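# Tie off lantern cord, then remove box beneath it

## Task

Fasten the lantern's cord so that it keeps holding once the grippers release it, and then move the box out from beneath the lantern. Success requires the lantern to remain suspended from the peg with its height no lower than at the start. The lantern breaks easily: the task is failed if at any moment it drops freely or ends up noticeably below its starting height.

## Robot and tools

Robot: two arms, left_arm and right_arm, each carrying a parallel two-finger gripper with a wrist camera. Cameras: cam_low (fixed, on a stand behind the arms), cam_left_wrist, cam_right_wrist, each 672x504. Nothing dropped or left off the table is allowed. Loose objects may occasionally get a brief nudge.

Frame: every position, velocity, pose and target uses the scene frame. Its origin sits at table-top height halfway between the two nominal arm bases. +z points up, +x points out across the table, and left_arm is on the +y side (these names do not match image left/right). Calibrated bases: left_arm at (+0.028, +0.269, 0) m, right_arm at (-0.026, -0.373, 0) m, both turned only slightly about z. Reported gripper positions and orientations may be a few cm off, more when reaching far.

Gripper geometry: the fingers point along the gripper's +z and open and close along its y. end_effector_position is the spot between the pads, roughly 1 cm short of the fingertips.

The 14-number row: every motion argument is a single flat list of 14 numbers covering both arms, even when only one arm moves. Order: dx, dy, dz, rx, ry, rz, opening for left_arm, then the same seven for right_arm. All lie in [-1, 1]. dx, dy, dz are offsets along scene axes, where 1.0 equals 0.6 m. rx, ry, rz form one rotation vector in the scene axes, turning about the gripper's own position, where 1.0 equals 180 degrees. These six are offsets, not poses: they count from that arm's Hand target as it stood when the action or move began, so sending the same offset twice moves twice as far. All six as 0 re-requests the current Hand target. If a translation's length exceeds 1.0 it may be shortened along its direction. Opening is absolute, not an offset: +1 is fully open (0.094 m), -1 is closed. A 0 in the opening slot closes to mid-range, so to leave a gripper unchanged repeat its current command (see Tool commands in the result).

execute_actions(actions, cameras): actions is a list of actions; each action is a table of up to 15 rows, one row per 1/30 s step. A short table repeats its last row to fill 15 steps. Every row within an action is measured from the start-of-action Hand target, not from the previous row. An empty actions list returns state plus all camera images, scene number and remaining-action info. cameras takes names, ["all"], or []; an unknown name invalidates the call.

move(target, speed, blend, opening_speed, grip_force, blocking, cameras): straight-line paths toward target, which is one 14-number row or a list of up to 15 rows, each measured from the same starting Hand targets. speed is m/s, 0.002 to 2.9, default 0.25 (turns up to twice that in rad/s); one value or one per target. blend (m) rounds corners in a list; 0 stops at each. opening_speed is per second on the -1..+1 scale, at least 0.2; use it to close gently on fragile parts. grip_force is newtons per pad, 10 to 50, per arm or shared; it persists, and lower values close slowly. blocking=false returns after about 0.5 s while motion continues. Moves last at least 0.5 s and are cut off after 10 s. Paths ignore obstacles and the other arm; faster moves lag more and hit harder. Avoid routing a path near an arm's own base. The result adds a move: line with the ending (done, off_target, moving, held, fault) and limits (paced = command clipped, held = steps withheld).

wait(seconds 0 to 10) lets time run with commands held. stop() brakes a running move. zoom_image(camera, region [x0, y0, x1, y1] in pixels, at most 504 by 504) enlarges part of the latest image of that camera. read_manual returns licence texts only. finished_scene(scene) ends the scene irreversibly; the goal must hold without the robot.

Results: end_effector_position (m) and end_effector_quat_wxyz per arm, Hand target (last commanded pose after clipping, the base for next offsets), Joint positions (last value = finger opening in m), Joint velocities (may be omitted when all are noise), Joint torques (include arm weight; joints 1 to 3 wrap at ±28 N m), grip_measured on the -1..+1 scale, Tool commands. Orientation commands are clipped to within 40 degrees of the measured one each step. Grippers often rest a few cm from the target due to friction and load; that is not proof of contact. Re-send the gap as an offset if needed.

Gripping: grip_measured reads slightly wide when empty and narrower than the part under full squeeze. Force climbs about 1 N per 0.001 below first contact, then jumps to the limit near 20 N. Release by commanding an opening well above grip_measured.

Hazards: never let the lantern fall or sag; do not drop parts or release them while moving; avoid hard hits on fixtures, the table or heavy objects; never let the grippers, fingers or wrist cameras collide or squeeze each other; avoid straining camera cables. Holding loads, outstretched arms or pushing against unreachable poses heat motors: MOTOR HOT appears at 75 °C, a fault folds the arm at 90 °C, and it goes limp at 100 °C. Thinking time lets the scene keep running.

Each tool is called after "Emit:" by a JSON object that holds its "fn" and its "kwargs", one argument or row to a line.

## Session

Scene 1 is done. Now scene 2.

Emit:
{"fn": "execute_actions", "kwargs": {
  "actions": [],
  "cameras": ["all"]
}}

Scene clock: 0.00 s.
left_arm: end_effector_position=(+0.2382, +0.0778, +0.2390) grip_measured=+1.000 end_effector_quat_wxyz=(+0.563, -0.071, +0.823, +0.039) | right_arm: end_effector_position=(+0.1964, -0.1392, +0.2923) grip_measured=+1.000 end_effector_quat_wxyz=(+0.573, -0.082, +0.800, +0.157)
Joint positions: left_arm=[-1.335 1.351 1.103 -1.219 -1.197 -1.477 0.094] | right_arm=[1.235 0.966 0.882 -0.352 0.803 0.489 0.094]
Joint velocities: within noise
Joint torques (N m): no reading
Heat: left arm: 34 °C; right arm: 35 °C.
Hand target: left_arm +0.2387, +0.0808, +0.2438; +0.569, -0.069, +0.818, +0.045 | right_arm +0.1968, -0.1408, +0.3030; +0.580, -0.072, +0.794, +0.165
Tool commands: left_gripper/opening=+1.0 right_gripper/opening=+1.0

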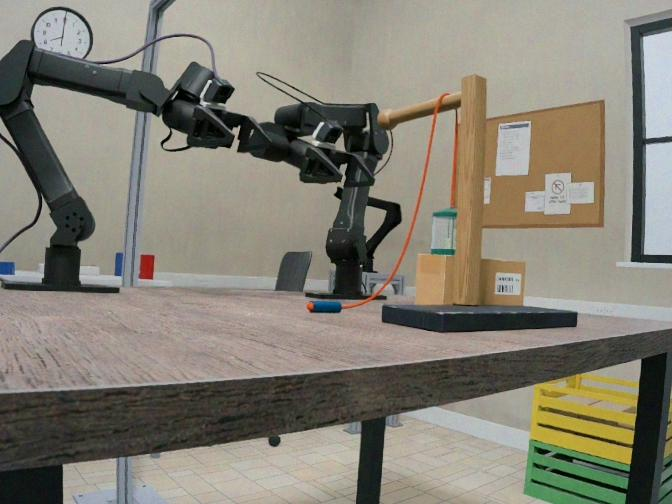

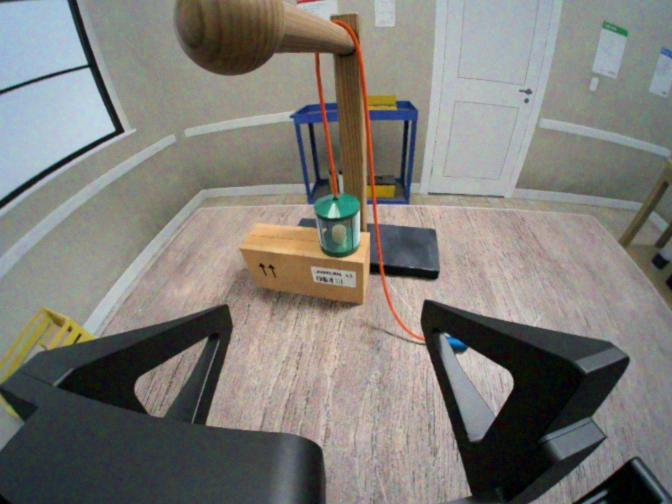

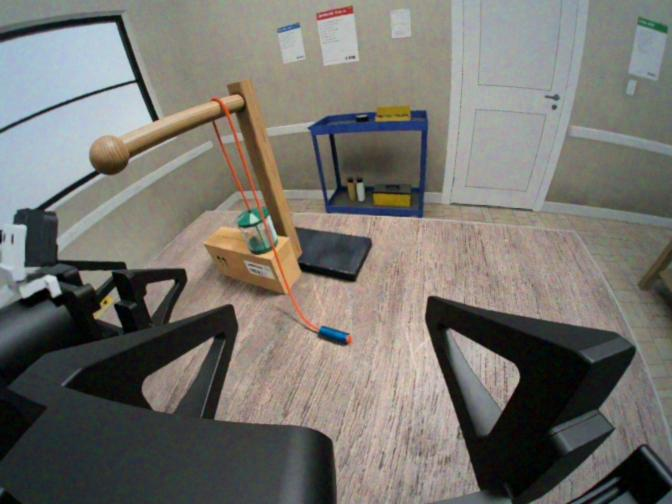

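Emit:
{"fn": "zoom_image", "kwargs": {
  "camera": "cam_low",
  "region": [360, 60, 580, 340]
}}

Emit:
{"fn": "zoom_image", "kwargs": {
  "camera": "cam_left_wrist",
  "region": [160, 0, 480, 360]
}}

Emit:
{"fn": "zoom_image", "kwargs": {
  "camera": "cam_right_wrist",
  "region": [70, 60, 390, 360]
}}

Scaled by 1.800 from the camera's 672x504 image, which has a finer 960x720 frame.

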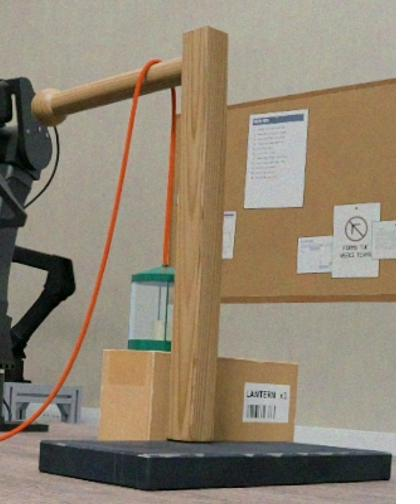

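Scaled by 1.400 from the camera's 672x504 image, which has a finer 960x720 frame.

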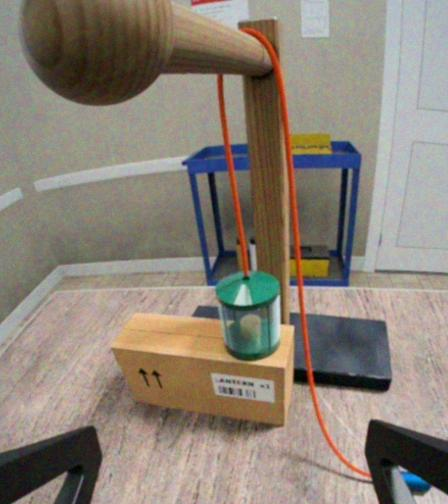

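Scaled by 1.575 from the camera's 672x504 image, which has a finer 960x720 frame.

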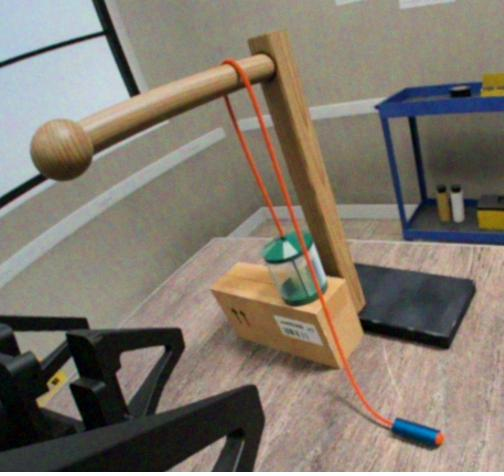

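Emit:
{"fn": "move", "kwargs": {
  "target": [
    [-0.0478, 0.1653, 0.0103, 0, 0, 0, 1.0, 0.05, 0.0, -0.1, -0.1, 0.05, 0.1, 1.0],
    [0.1688, 0.382, 0.027, -0.0604, -0.1068, -0.4362, 1.0, 0.2053, 0.1513, -0.3383, -0.3868, 0.2155, 0.3748, 0.3]
  ],
  "speed": 0.15,
  "blend": [0.03, 0],
  "cameras": ["all"]
}}

Scene clock: 284.20 s.
left_arm: end_effector_position=(+0.3401, +0.3066, +0.2526) grip_measured=+1.000 end_effector_quat_wxyz=(+0.637, +0.293, +0.659, -0.274) | right_arm: end_effector_position=(+0.3205, -0.0529, +0.0949) grip_measured=+0.303 end_effector_quat_wxyz=(-0.009, +0.701, -0.713, -0.001)
Joint positions: left_arm=[0.765 1.41 0.943 -0.64 1.526 1.119 0.094] | right_arm=[0.758 2.442 2.428 -1.539 -0.002 -0.811 0.061]
Joint torques (N m): left_arm=[0.69 -2.78 9.07 0.45 0.77 0.11] | right_arm=[0.4 -12.74 8.73 -0.24 0.01 -0.08]
Heat: left arm: 36 °C; right arm: 37 °C.
Hand target: left_arm +0.3401, +0.3100, +0.2600; +0.579, +0.406, +0.579, -0.406 | right_arm +0.3201, -0.0500, +0.1001; -0.001, +0.707, -0.707, +0.000
Off the commanded pose: left_arm 0.008 m, 23 deg | right_arm 0.006 m, 1 deg.
joint sent to its limit (left arm) — joint 5 (wrist yaw), upper limit. The joint targets are off in orientation, not in position.
joint sent to its limit (right arm) — joint 4 (wrist pitch), lower limit. The joint targets still meet the commanded pose.
move: off_target (left_arm)

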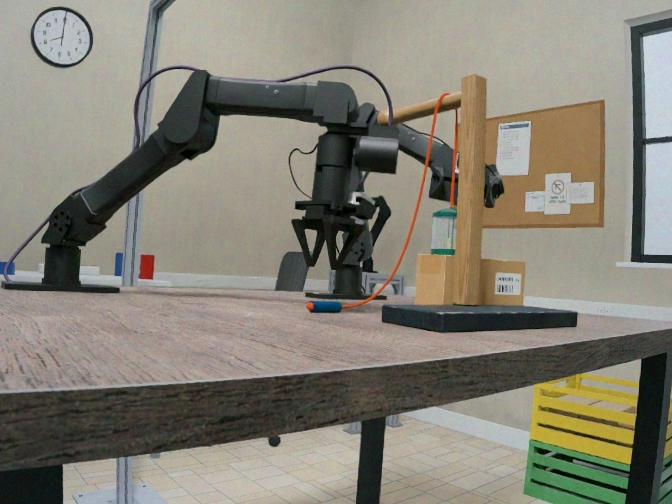

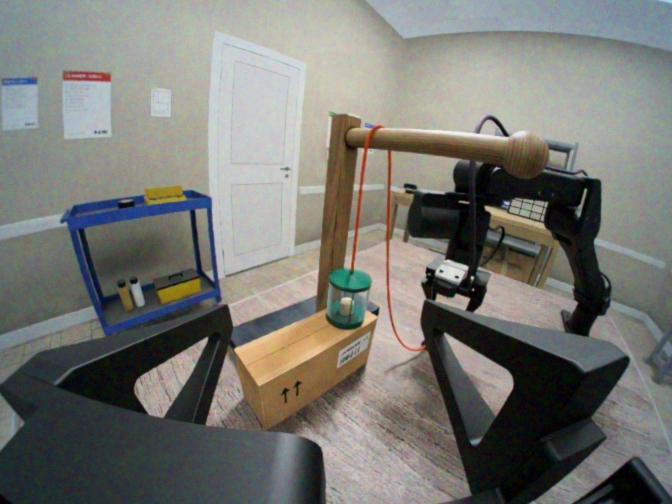

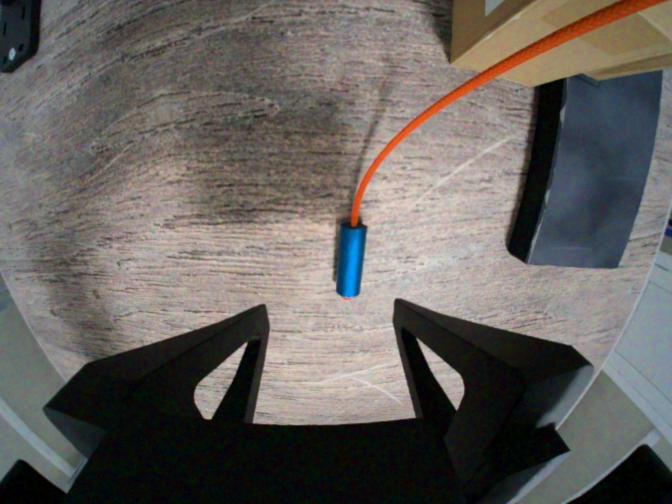

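Emit:
{"fn": "move", "kwargs": {
  "target": [0, 0, 0, 0, 0, 0, 1.0, 0.0292, -0.0125, -0.091, 0, 0, 0, 0.1],
  "speed": 0.08,
  "cameras": ["cam_low", "cam_right_wrist"]
}}

Scene clock: 424.43 s.
left_arm: end_effector_position=(+0.3398, +0.3063, +0.2526) grip_measured=+1.000 end_effector_quat_wxyz=(+0.635, +0.295, +0.659, -0.276) | right_arm: end_effector_position=(+0.3334, -0.0587, +0.0486) grip_measured=+0.102 end_effector_quat_wxyz=(+0.005, +0.704, -0.710, -0.001)
Joint positions: left_arm=[0.765 1.448 0.994 -0.808 1.527 1.273 0.094] | right_arm=[0.731 2.486 2.323 -1.419 -0.001 -0.847 0.052]
Joint torques (N m): left_arm=[0.69 -2.93 8.9 0.31 0.79 0.26] | right_arm=[-0.31 -13.12 5.94 0.05 -0.01 -0.08]
Heat: left arm: 38 °C; right arm: 38 °C.
Hand target: left_arm +0.3400, +0.3100, +0.2600; +0.579, +0.406, +0.579, -0.406 | right_arm +0.3375, -0.0575, +0.0455; +0.000, +0.707, -0.707, +0.000
Off the commanded pose: left_arm 0.008 m, 23 deg | right_arm 0.005 m, 1 deg.
joint sent to its limit (left arm) — joint 5 (wrist yaw), upper limit. The joint targets are off in orientation, not in position.
move: off_target (left_arm)
Images, in order (width x height): cam_low 672x504, cam_right_wrist 672x504.

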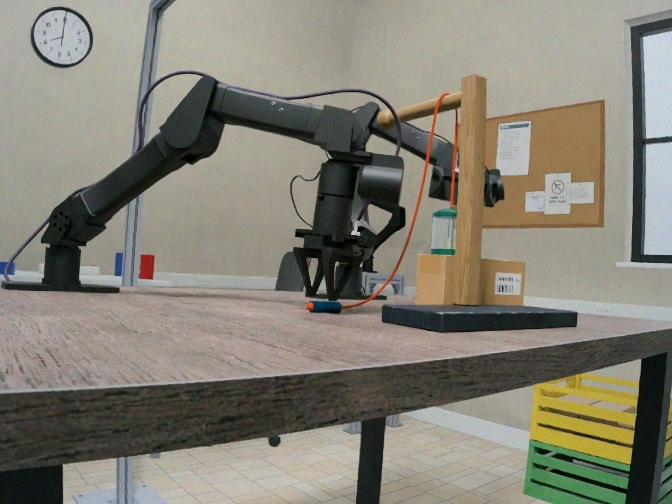

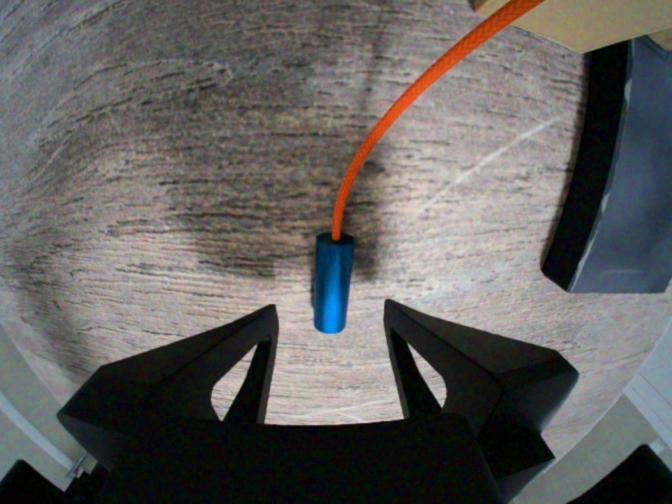

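Emit:
{"fn": "execute_actions", "kwargs": {
  "actions": []
}}

Scene clock: 474.17 s.
left_arm: end_effector_position=(+0.3398, +0.3063, +0.2526) grip_measured=+1.000 end_effector_quat_wxyz=(+0.635, +0.295, +0.659, -0.276) | right_arm: end_effector_position=(+0.3334, -0.0587, +0.0486) grip_measured=+0.102 end_effector_quat_wxyz=(+0.005, +0.704, -0.710, -0.001)
Joint positions: left_arm=[0.765 1.448 0.994 -0.808 1.527 1.273 0.094] | right_arm=[0.731 2.486 2.323 -1.419 -0.001 -0.847 0.052]
Joint velocities: within noise
Joint torques (N m): left_arm=[0.66 -2.97 8.88 0.29 0.8 0.23] | right_arm=[-0.31 -13.11 5.94 0.05 -0.01 -0.08]
Heat: left arm: 37 °C; right arm: 37 °C.
Hand target: left_arm +0.3400, +0.3100, +0.2600; +0.579, +0.406, +0.579, -0.406 | right_arm +0.3375, -0.0575, +0.0455; +0.000, +0.707, -0.707, +0.000
Tool commands: left_gripper/opening=+1.0 right_gripper/opening=+0.1
Off the commanded pose: left_arm 0.008 m, 23 deg | right_arm 0.005 m, 1 deg.

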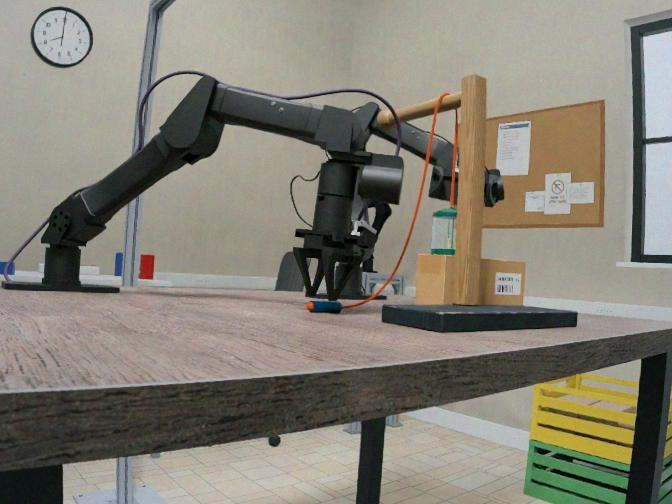

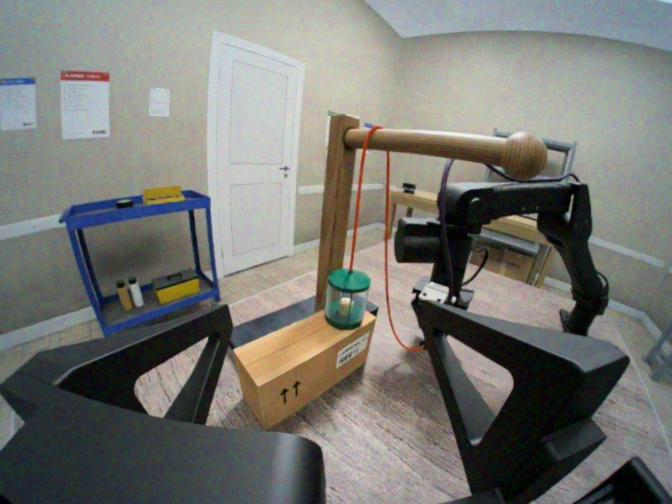

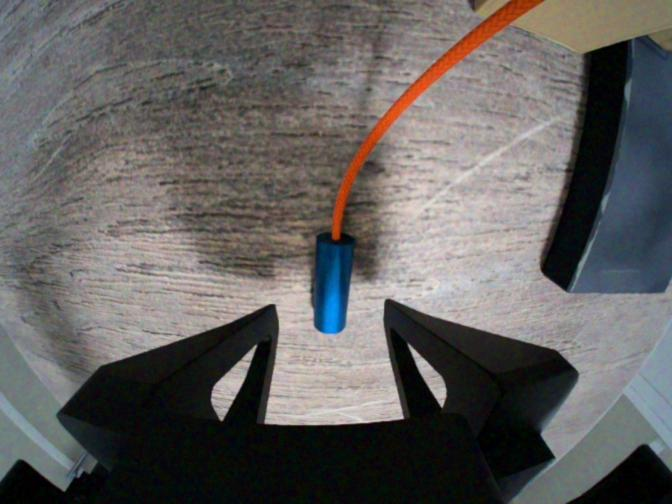

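Emit:
{"fn": "move", "kwargs": {
  "target": [0,0,0,0,0,0,1.0, 0,-0.005,-0.0425,0,0,0,0.1],
  "speed": 0.06,
  "cameras": ["cam_low","cam_right_wrist"]
}}

Scene clock: 491.10 s.
left_arm: end_effector_position=(+0.3401, +0.3066, +0.2527) grip_measured=+1.000 end_effector_quat_wxyz=(+0.635, +0.298, +0.658, -0.275) | right_arm: end_effector_position=(+0.3309, -0.0632, +0.0267) grip_measured=+0.102 end_effector_quat_wxyz=(+0.014, +0.705, -0.709, +0.001)
Joint positions: left_arm=[0.765 1.472 1.023 -0.893 1.527 1.359 0.094] | right_arm=[0.729 2.478 2.222 -1.343 0.004 -0.85 0.052]
Joint torques (N m): left_arm=[0.64 -3.04 8.83 0.09 0.8 0.31] | right_arm=[-0.53 -13.49 4.03 0.34 -0.04 -0.09]
Heat: left arm: 37 °C; right arm: 37 °C.
Hand target: left_arm +0.3400, +0.3100, +0.2600; +0.579, +0.406, +0.579, -0.406 | right_arm +0.3376, -0.0605, +0.0201; -0.001, +0.707, -0.707, +0.000
Off the commanded pose: left_arm 0.008 m, 22 deg | right_arm 0.010 m, 2 deg.
joint sent to its limit (left arm) — joint 5 (wrist yaw), upper limit. The joint targets are off in orientation, not in position.
move: off_target (left_arm)
Images, in order (width x height): cam_low 672x504, cam_right_wrist 672x504.

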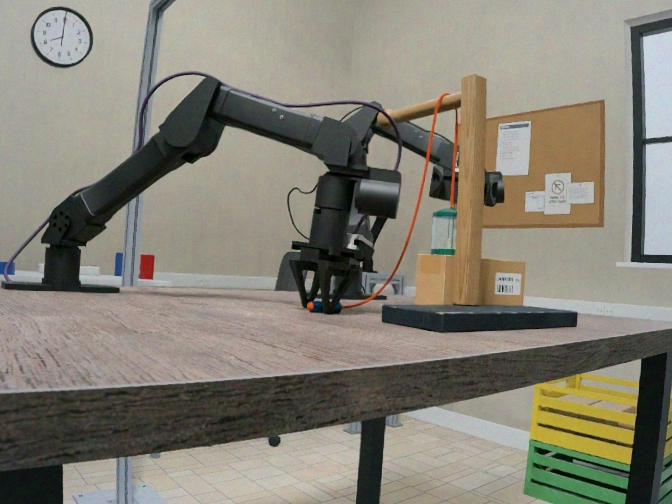

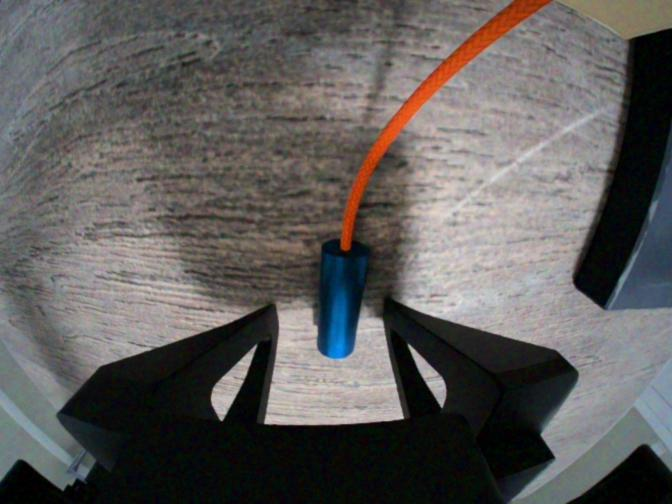

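Emit:
{"fn": "move", "kwargs": {
  "target": [0,0,0,0,0,0,1.0, 0.006,0,-0.0175,0,0,0,0.1],
  "speed": 0.05,
  "cameras": ["cam_low","cam_right_wrist"]
}}

Scene clock: 510.33 s.
left_arm: end_effector_position=(+0.3406, +0.3070, +0.2529) grip_measured=+1.000 end_effector_quat_wxyz=(+0.634, +0.298, +0.658, -0.276) | right_arm: end_effector_position=(+0.3309, -0.0632, +0.0261) grip_measured=+0.102 end_effector_quat_wxyz=(+0.013, +0.706, -0.708, +0.001)
Joint positions: left_arm=[0.765 1.484 1.036 -0.929 1.527 1.39 0.094] | right_arm=[0.729 2.476 2.216 -1.337 0.004 -0.854 0.052]
Joint torques (N m): left_arm=[0.66 -3.08 8.77 -0.04 0.83 0.42] | right_arm=[-0.88 -12.04 3.62 0.55 -0.04 -0.11]
Heat: left arm: 37 °C; right arm: 35 °C.
Hand target: left_arm +0.3400, +0.3100, +0.2601; +0.579, +0.406, +0.579, -0.406 | right_arm +0.3411, -0.0604, +0.0095; +0.000, +0.707, -0.707, +0.000
Off the commanded pose: left_arm 0.008 m, 22 deg | right_arm 0.020 m, 2 deg.
joint sent to its limit (left arm) — joint 5 (wrist yaw), upper limit. The joint targets are off in orientation, not in position.
move: off_target (left_arm, right_arm)
Images, in order (width x height): cam_low 672x504, cam_right_wrist 672x504.

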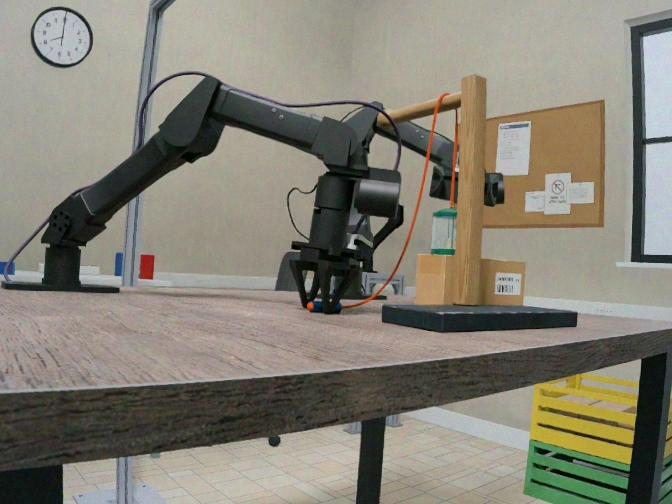

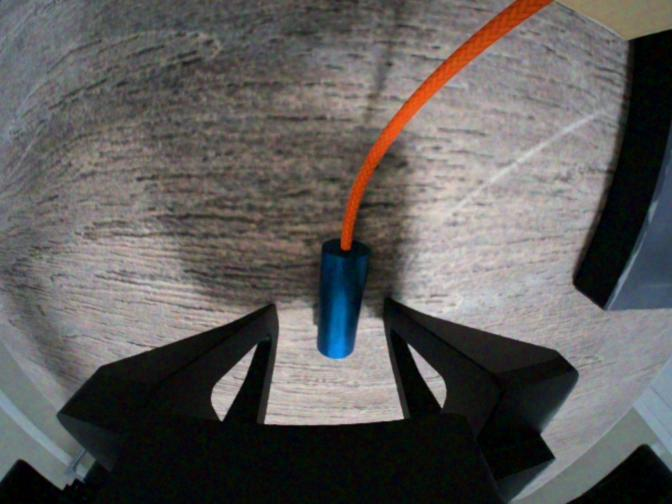

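Emit:
{"fn": "move", "kwargs": {
  "target": [
    [0,0,0,0,0,0,1.0, 0,0,0.0275,0,0,0,0.1],
    [0,0,0,0,0,0,1.0, 0,0,0.0275,0,0,0,-0.8]
  ],
  "speed": 0.05,
  "grip_force": [50, 30],
  "cameras": ["cam_right_wrist"]
}}

Scene clock: 532.37 s.
left_arm: end_effector_position=(+0.3403, +0.3068, +0.2529) grip_measured=+1.000 end_effector_quat_wxyz=(+0.634, +0.298, +0.658, -0.277) | right_arm: end_effector_position=(+0.3362, -0.0627, +0.0274) grip_measured=-0.605 end_effector_quat_wxyz=(+0.005, +0.705, -0.709, +0.002)
Joint positions: left_arm=[0.765 1.484 1.036 -0.934 1.527 1.394 0.094] | right_arm=[0.723 2.476 2.222 -1.326 0.004 -0.857 0.019]
Joint torques (N m): left_arm=[0.66 -2.96 8.9 -0.08 0.81 0.5] | right_arm=[-0.4 -12.37 7.9 -0.09 -0.05 -0.08]
Heat: left arm: 39 °C; right arm: 38 °C.
Hand target: left_arm +0.3400, +0.3100, +0.2601; +0.579, +0.406, +0.579, -0.406 | right_arm +0.3412, -0.0605, +0.0260; -0.001, +0.707, -0.707, +0.000
Off the commanded pose: left_arm 0.008 m, 22 deg | right_arm 0.006 m, 1 deg.
joint sent to its limit (left arm) — joint 5 (wrist yaw), upper limit. The joint targets are off in orientation, not in position.
grip_force (N): 50, 30
move: off_target (left_arm)
Images, in order (width x height): cam_right_wrist 672x504.

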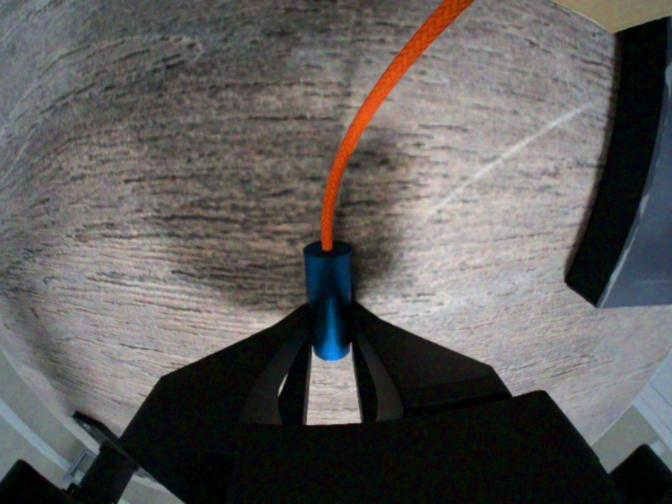

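Emit:
{"fn": "move", "kwargs": {
  "target": [
    [0.03,-0.045,0,0,0,0.0278,1.0, 0,0,0.1,0,0,0,-0.85],
    [0.075,-0.1083,0,0,0,0.0556,1.0, -0.068,0.0,0.325,0.4718,-0.1954,-0.1954,-0.85]
  ],
  "speed": [0.12, 0.25],
  "blend": [0.03, 0],
  "cameras": ["all"]
}}

Scene clock: 593.50 s.
left_arm: end_effector_position=(+0.3919, +0.2519, +0.2535) grip_measured=+1.000 end_effector_quat_wxyz=(+0.596, +0.369, +0.618, -0.357) | right_arm: end_effector_position=(+0.3006, -0.0613, +0.2132) grip_measured=-0.606 end_effector_quat_wxyz=(+0.642, -0.280, +0.663, +0.264)
Joint positions: left_arm=[0.506 1.604 1.104 -0.462 1.527 0.961 0.094] | right_arm=[0.755 1.519 0.592 0.891 -0.05 -0.012 0.019]
Joint torques (N m): left_arm=[-0.73 -7.84 5.78 0.89 0.55 -0.1] | right_arm=[0.4 -5.53 6.24 1.78 0.09 0.15]
Heat: left arm: 40 °C; right arm: 38 °C.
Hand target: left_arm +0.3850, +0.2450, +0.2600; +0.612, +0.354, +0.612, -0.354 | right_arm +0.3004, -0.0604, +0.2210; +0.653, -0.270, +0.653, +0.271
Off the commanded pose: left_arm 0.012 m, 3 deg | right_arm 0.008 m, 2 deg.
grip_force (N): 50, 30
move: off_target (left_arm)

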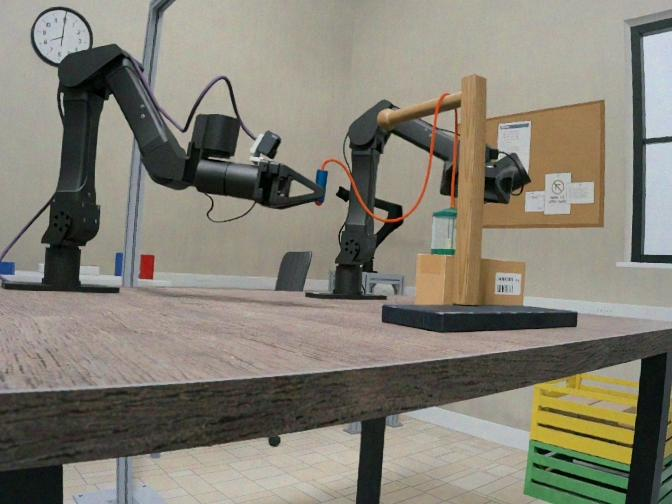

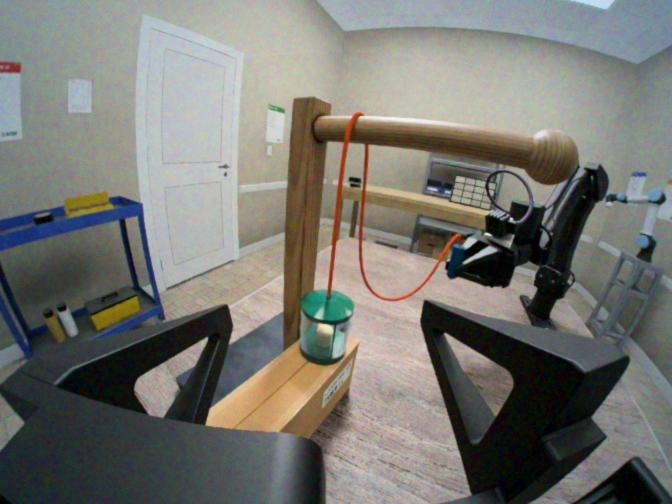

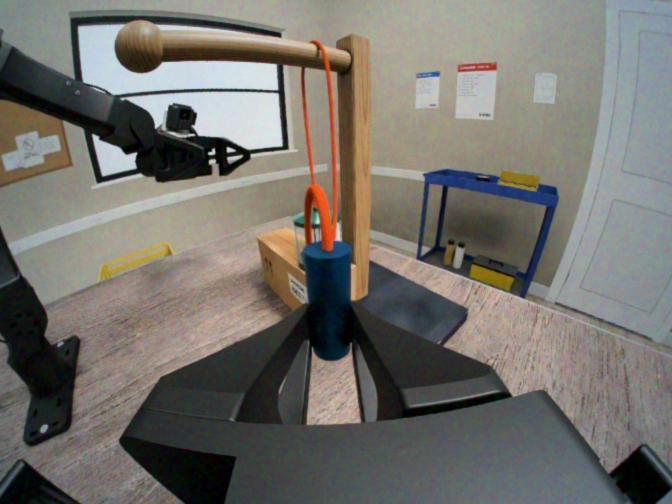

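Emit:
{"fn": "move", "kwargs": {
  "target": [0.0394,-0.0734,-0.0167,0,0,0,1.0, 0,0,0,0,0,0,-0.85],
  "speed": 0.1,
  "cameras": ["cam_left_wrist"]
}}

Scene clock: 632.73 s.
left_arm: end_effector_position=(+0.4096, +0.2036, +0.2541) grip_measured=+1.000 end_effector_quat_wxyz=(+0.615, +0.358, +0.610, -0.349) | right_arm: end_effector_position=(+0.3006, -0.0613, +0.2132) grip_measured=-0.606 end_effector_quat_wxyz=(+0.642, -0.280, +0.663, +0.264)
Joint positions: left_arm=[0.338 1.563 0.787 0.781 1.346 0.01 0.094] | right_arm=[0.755 1.519 0.592 0.891 -0.05 -0.012 0.019]
Joint torques (N m): left_arm=[-0.65 -4.89 5.67 1.39 -0.02 0] | right_arm=[0.4 -5.53 6.24 1.78 0.09 0.15]
Heat: left arm: 37 °C; right arm: 35 °C.
Hand target: left_arm +0.4086, +0.2009, +0.2500; +0.612, +0.354, +0.612, -0.354 | right_arm +0.3004, -0.0604, +0.2210; +0.653, -0.270, +0.653, +0.271
Off the commanded pose: left_arm 0.005 m, 1 deg | right_arm 0.008 m, 2 deg.
grip_force (N): 50, 30
move: done
Images, in order (width x height): cam_left_wrist 672x504.

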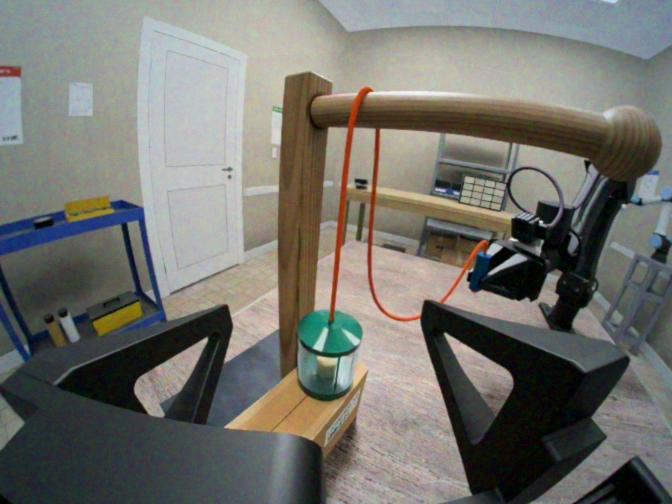

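Emit:
{"fn": "zoom_image", "kwargs": {
  "camera": "cam_left_wrist",
  "region": [250, 180, 418, 420]
}}

Scaled by 2.100 from the camera's 672x504 image, which has a finer 960x720 frame.

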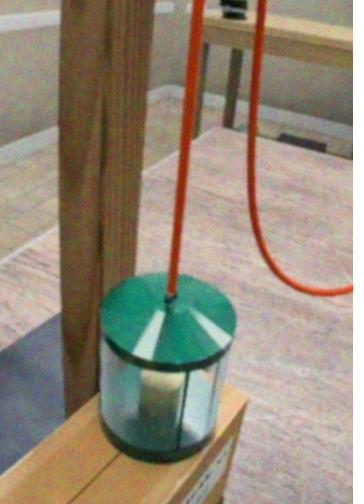

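Emit:
{"fn": "move", "kwargs": {
  "target": [0.0333,-0.0577,-0.0167,0,0,0,1.0, 0,0,0,0,0,0,-0.85],
  "speed": 0.08,
  "cameras": ["cam_left_wrist","cam_low"]
}}

Scene clock: 680.93 s.
left_arm: end_effector_position=(+0.4248, +0.1673, +0.2427) grip_measured=+1.000 end_effector_quat_wxyz=(+0.614, +0.357, +0.610, -0.352) | right_arm: end_effector_position=(+0.3006, -0.0613, +0.2133) grip_measured=-0.606 end_effector_quat_wxyz=(+0.642, -0.280, +0.663, +0.264)
Joint positions: left_arm=[0.212 1.615 0.787 0.83 1.223 0.007 0.094] | right_arm=[0.755 1.519 0.592 0.892 -0.05 -0.012 0.019]
Joint torques (N m): left_arm=[-0.42 -4.16 7.28 1.51 -0.06 -0.08] | right_arm=[0.4 -5.53 6.24 1.78 0.09 0.15]
Heat: left arm: 36 °C; right arm: 35 °C.
Hand target: left_arm +0.4286, +0.1664, +0.2400; +0.612, +0.354, +0.612, -0.354 | right_arm +0.3004, -0.0604, +0.2210; +0.654, -0.270, +0.653, +0.271
Off the commanded pose: left_arm 0.005 m, 0 deg | right_arm 0.008 m, 2 deg.
grip_force (N): 50, 30
move: done
Images, in order (width x height): cam_low 672x504, cam_left_wrist 672x504.

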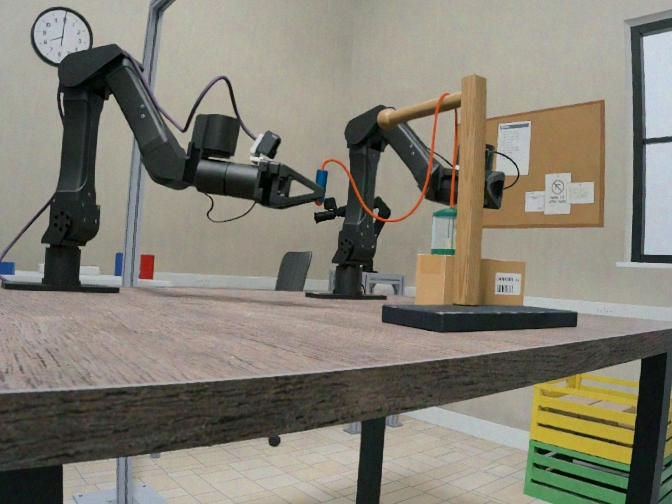

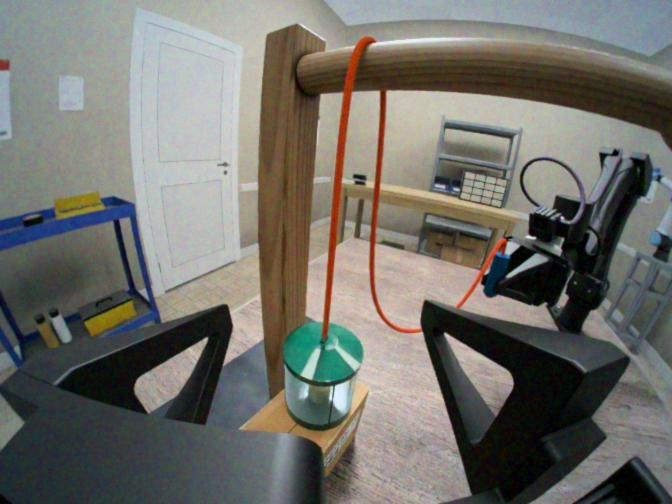

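Emit:
{"fn": "move", "kwargs": {
  "target": [0.0217,-0.0375,0,0,0,0,1.0, 0,0,0,0,0,0,-0.85],
  "speed": 0.08,
  "cameras": ["cam_left_wrist"]
}}

Scene clock: 713.90 s.
left_arm: end_effector_position=(+0.4348, +0.1452, +0.2375) grip_measured=+1.000 end_effector_quat_wxyz=(+0.610, +0.354, +0.614, -0.354) | right_arm: end_effector_position=(+0.3006, -0.0613, +0.2133) grip_measured=-0.606 end_effector_quat_wxyz=(+0.642, -0.280, +0.663, +0.264)
Joint positions: left_arm=[0.138 1.648 0.806 0.832 1.148 0.006 0.094] | right_arm=[0.755 1.519 0.592 0.892 -0.05 -0.012 0.019]
Joint torques (N m): left_arm=[-0.5 -4.29 9.03 1.5 0.02 -0.08] | right_arm=[0.4 -5.53 6.26 1.78 0.09 0.15]
Heat: left arm: 36 °C; right arm: 35 °C.
Hand target: left_arm +0.4417, +0.1438, +0.2401; +0.612, +0.354, +0.612, -0.354 | right_arm +0.3004, -0.0604, +0.2210; +0.654, -0.270, +0.653, +0.271
Off the commanded pose: left_arm 0.007 m, 0 deg | right_arm 0.008 m, 2 deg.
grip_force (N): 50, 30
move: done
Images, in order (width x height): cam_left_wrist 672x504.

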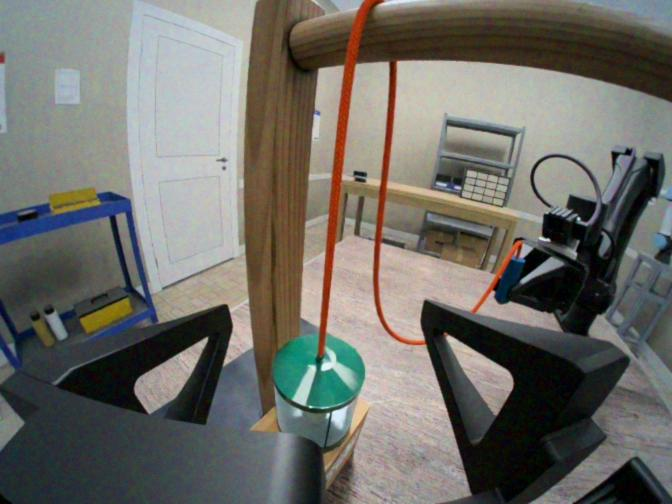

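Emit:
{"fn": "zoom_image", "kwargs": {
  "camera": "cam_left_wrist",
  "region": [270, 200, 396, 440]
}}

Emit:
{"fn": "zoom_image", "kwargs": {
  "camera": "cam_low",
  "region": [360, 60, 580, 340]
}}

Scaled by 2.100 from the camera's 672x504 image, which has a finer 960x720 frame.

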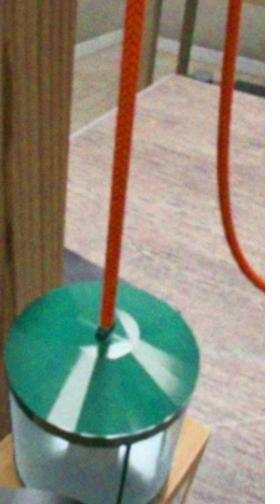

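This scene's latest camera images include none from cam_low. They are from: cam_left_wrist. cam_low's image comes with the result of a call that names it in "cameras".

Emit:
{"fn": "execute_actions", "kwargs": {
  "actions": [],
  "cameras": ["cam_low","cam_right_wrist","cam_left_wrist"]
}}

Emit:
{"fn": "zoom_image", "kwargs": {
  "camera": "cam_right_wrist",
  "region": [210, 20, 400, 250]
}}

Emit:
{"fn": "zoom_image", "kwargs": {
  "camera": "cam_low",
  "region": [360, 60, 580, 340]
}}

Scene clock: 762.90 s.
left_arm: end_effector_position=(+0.4350, +0.1453, +0.2375) grip_measured=+1.000 end_effector_quat_wxyz=(+0.610, +0.354, +0.614, -0.354) | right_arm: end_effector_position=(+0.3006, -0.0613, +0.2133) grip_measured=-0.606 end_effector_quat_wxyz=(+0.642, -0.280, +0.663, +0.264)
Joint positions: left_arm=[0.138 1.648 0.806 0.832 1.147 0.006 0.094] | right_arm=[0.755 1.519 0.592 0.892 -0.05 -0.012 0.019]
Joint velocities: within noise
Joint torques (N m): left_arm=[-0.51 -4.33 8.96 1.51 -0.01 -0.06] | right_arm=[0.4 -5.55 6.23 1.78 0.09 0.16]
Heat: left arm: 39 °C; right arm: 36 °C.
Hand target: left_arm +0.4417, +0.1439, +0.2401; +0.612, +0.354, +0.612, -0.354 | right_arm +0.3004, -0.0604, +0.2210; +0.654, -0.270, +0.653, +0.271
Tool commands: left_gripper/opening=+1.0 right_gripper/opening=-0.85
Off the commanded pose: left_arm 0.007 m, 0 deg | right_arm 0.008 m, 2 deg.
grip_force (N): 50, 30

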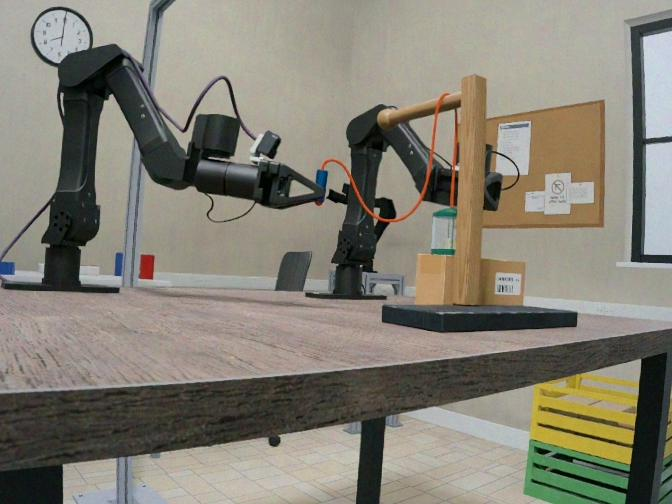

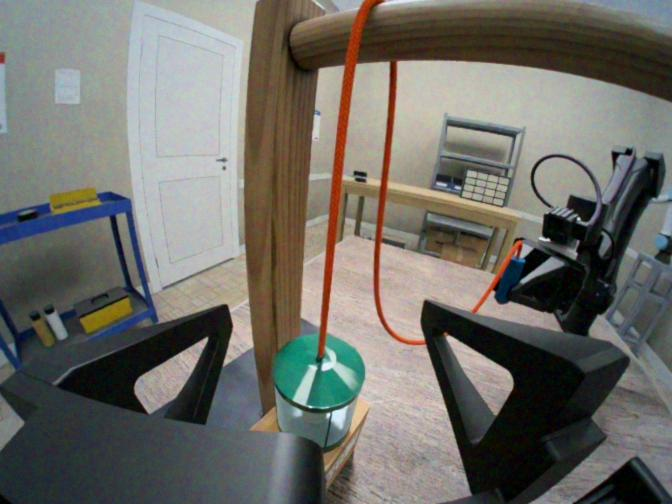

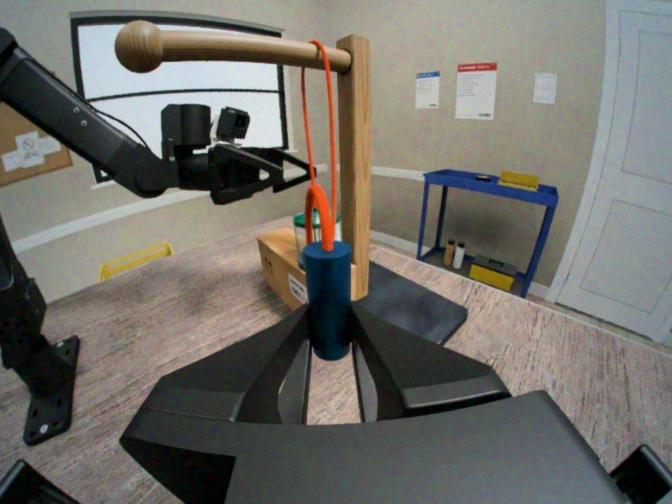

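Scaled by 2.191 from the camera's 672x504 image, which has a finer 960x720 frame.

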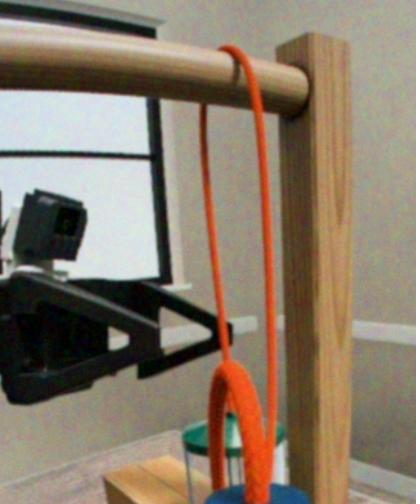

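Scaled by 1.800 from the camera's 672x504 image, which has a finer 960x720 frame.

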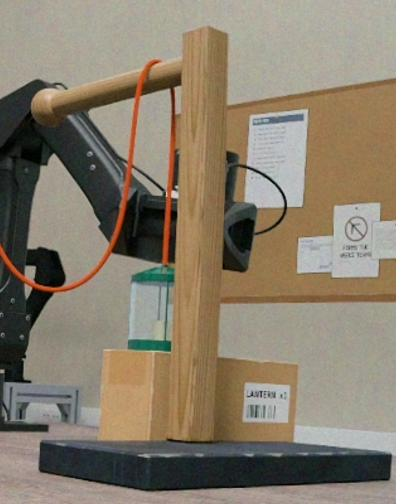

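Emit:
{"fn": "move", "kwargs": {
  "target": [0.0225,-0.039,-0.0333,0,0,0,1.0, 0,0,0,0,0,0,-0.85],
  "speed": 0.06,
  "cameras": ["cam_left_wrist","cam_right_wrist"]
}}

Emit:
{"fn": "zoom_image", "kwargs": {
  "camera": "cam_right_wrist",
  "region": [210, 20, 400, 250]
}}

Scene clock: 795.70 s.
left_arm: end_effector_position=(+0.4482, +0.1227, +0.2170) grip_measured=+1.000 end_effector_quat_wxyz=(+0.608, +0.353, +0.616, -0.355) | right_arm: end_effector_position=(+0.3006, -0.0613, +0.2133) grip_measured=-0.606 end_effector_quat_wxyz=(+0.642, -0.280, +0.663, +0.264)
Joint positions: left_arm=[0.066 1.74 0.816 0.908 1.075 0.006 0.094] | right_arm=[0.755 1.519 0.592 0.892 -0.05 -0.012 0.019]
Joint torques (N m): left_arm=[-0.62 -4.85 8.83 1.58 0.01 -0.05] | right_arm=[0.4 -5.53 6.24 1.78 0.09 0.15]
Heat: left arm: 39 °C; right arm: 37 °C.
Hand target: left_arm +0.4551, +0.1204, +0.2200; +0.612, +0.354, +0.612, -0.354 | right_arm +0.3004, -0.0604, +0.2210; +0.653, -0.270, +0.653, +0.271
Off the commanded pose: left_arm 0.008 m, 1 deg | right_arm 0.008 m, 2 deg.
grip_force (N): 50, 30
move: done
Images, in order (width x height): cam_left_wrist 672x504, cam_right_wrist 672x504.

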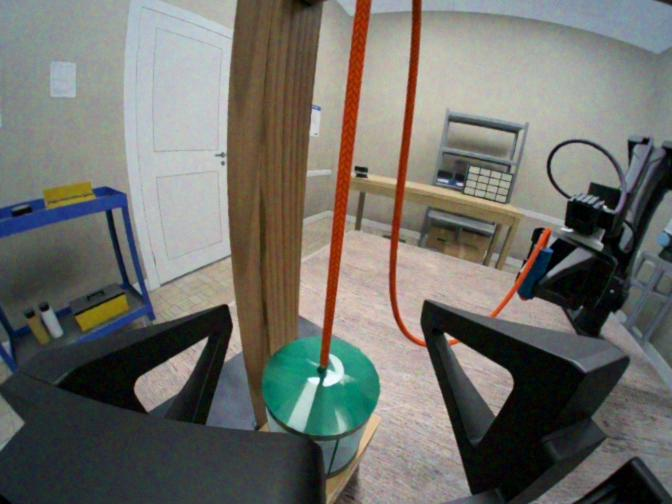

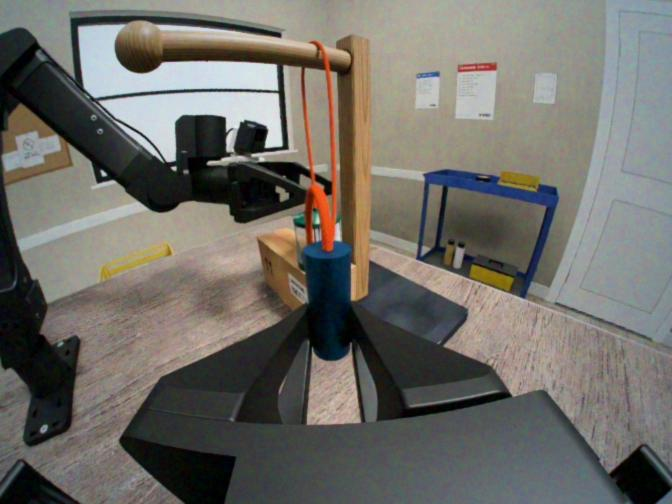

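Scaled by 2.191 from the camera's 672x504 image, which has a finer 960x720 frame.

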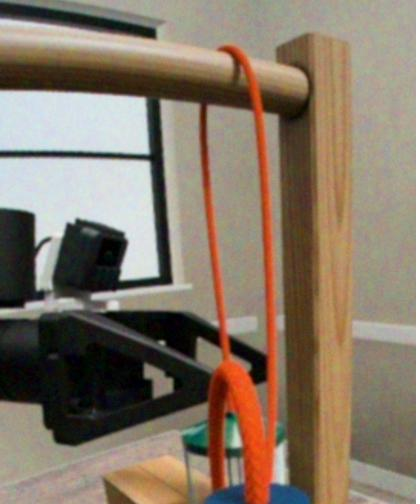

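Emit:
{"fn": "move", "kwargs": {
  "target": [0,0,0,0,0,0,-1.0, 0,0,0,0,0,0,-0.85],
  "opening_speed": 1.2,
  "cameras": ["cam_left_wrist","cam_right_wrist"]
}}

Scene clock: 808.33 s.
left_arm: end_effector_position=(+0.4485, +0.1228, +0.2171) grip_measured=-0.946 end_effector_quat_wxyz=(+0.609, +0.352, +0.616, -0.355) | right_arm: end_effector_position=(+0.3006, -0.0613, +0.2133) grip_measured=-0.606 end_effector_quat_wxyz=(+0.642, -0.280, +0.663, +0.264)
Joint positions: left_arm=[0.066 1.74 0.816 0.909 1.074 0.005 0.003] | right_arm=[0.755 1.519 0.592 0.892 -0.05 -0.012 0.019]
Joint torques (N m): left_arm=[-0.65 -4.86 8.81 1.6 -0.02 -0.05] | right_arm=[0.4 -5.53 6.26 1.78 0.09 0.16]
Heat: left arm: 38 °C; right arm: 37 °C.
Hand target: left_arm +0.4551, +0.1204, +0.2200; +0.612, +0.354, +0.612, -0.354 | right_arm +0.3004, -0.0604, +0.2210; +0.653, -0.270, +0.653, +0.271
Off the commanded pose: left_arm 0.008 m, 1 deg | right_arm 0.008 m, 2 deg.
grip_force (N): 50, 30
move: done
Images, in order (width x height): cam_left_wrist 672x504, cam_right_wrist 672x504.

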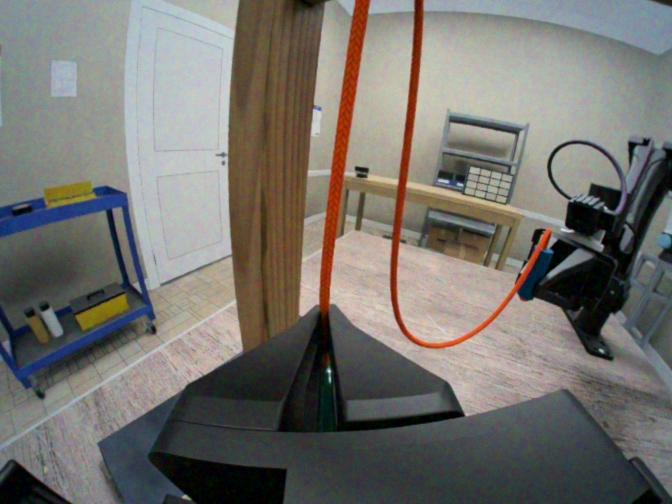

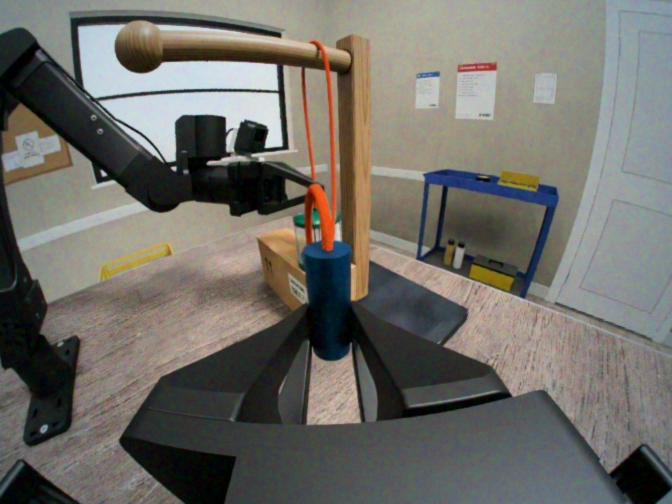

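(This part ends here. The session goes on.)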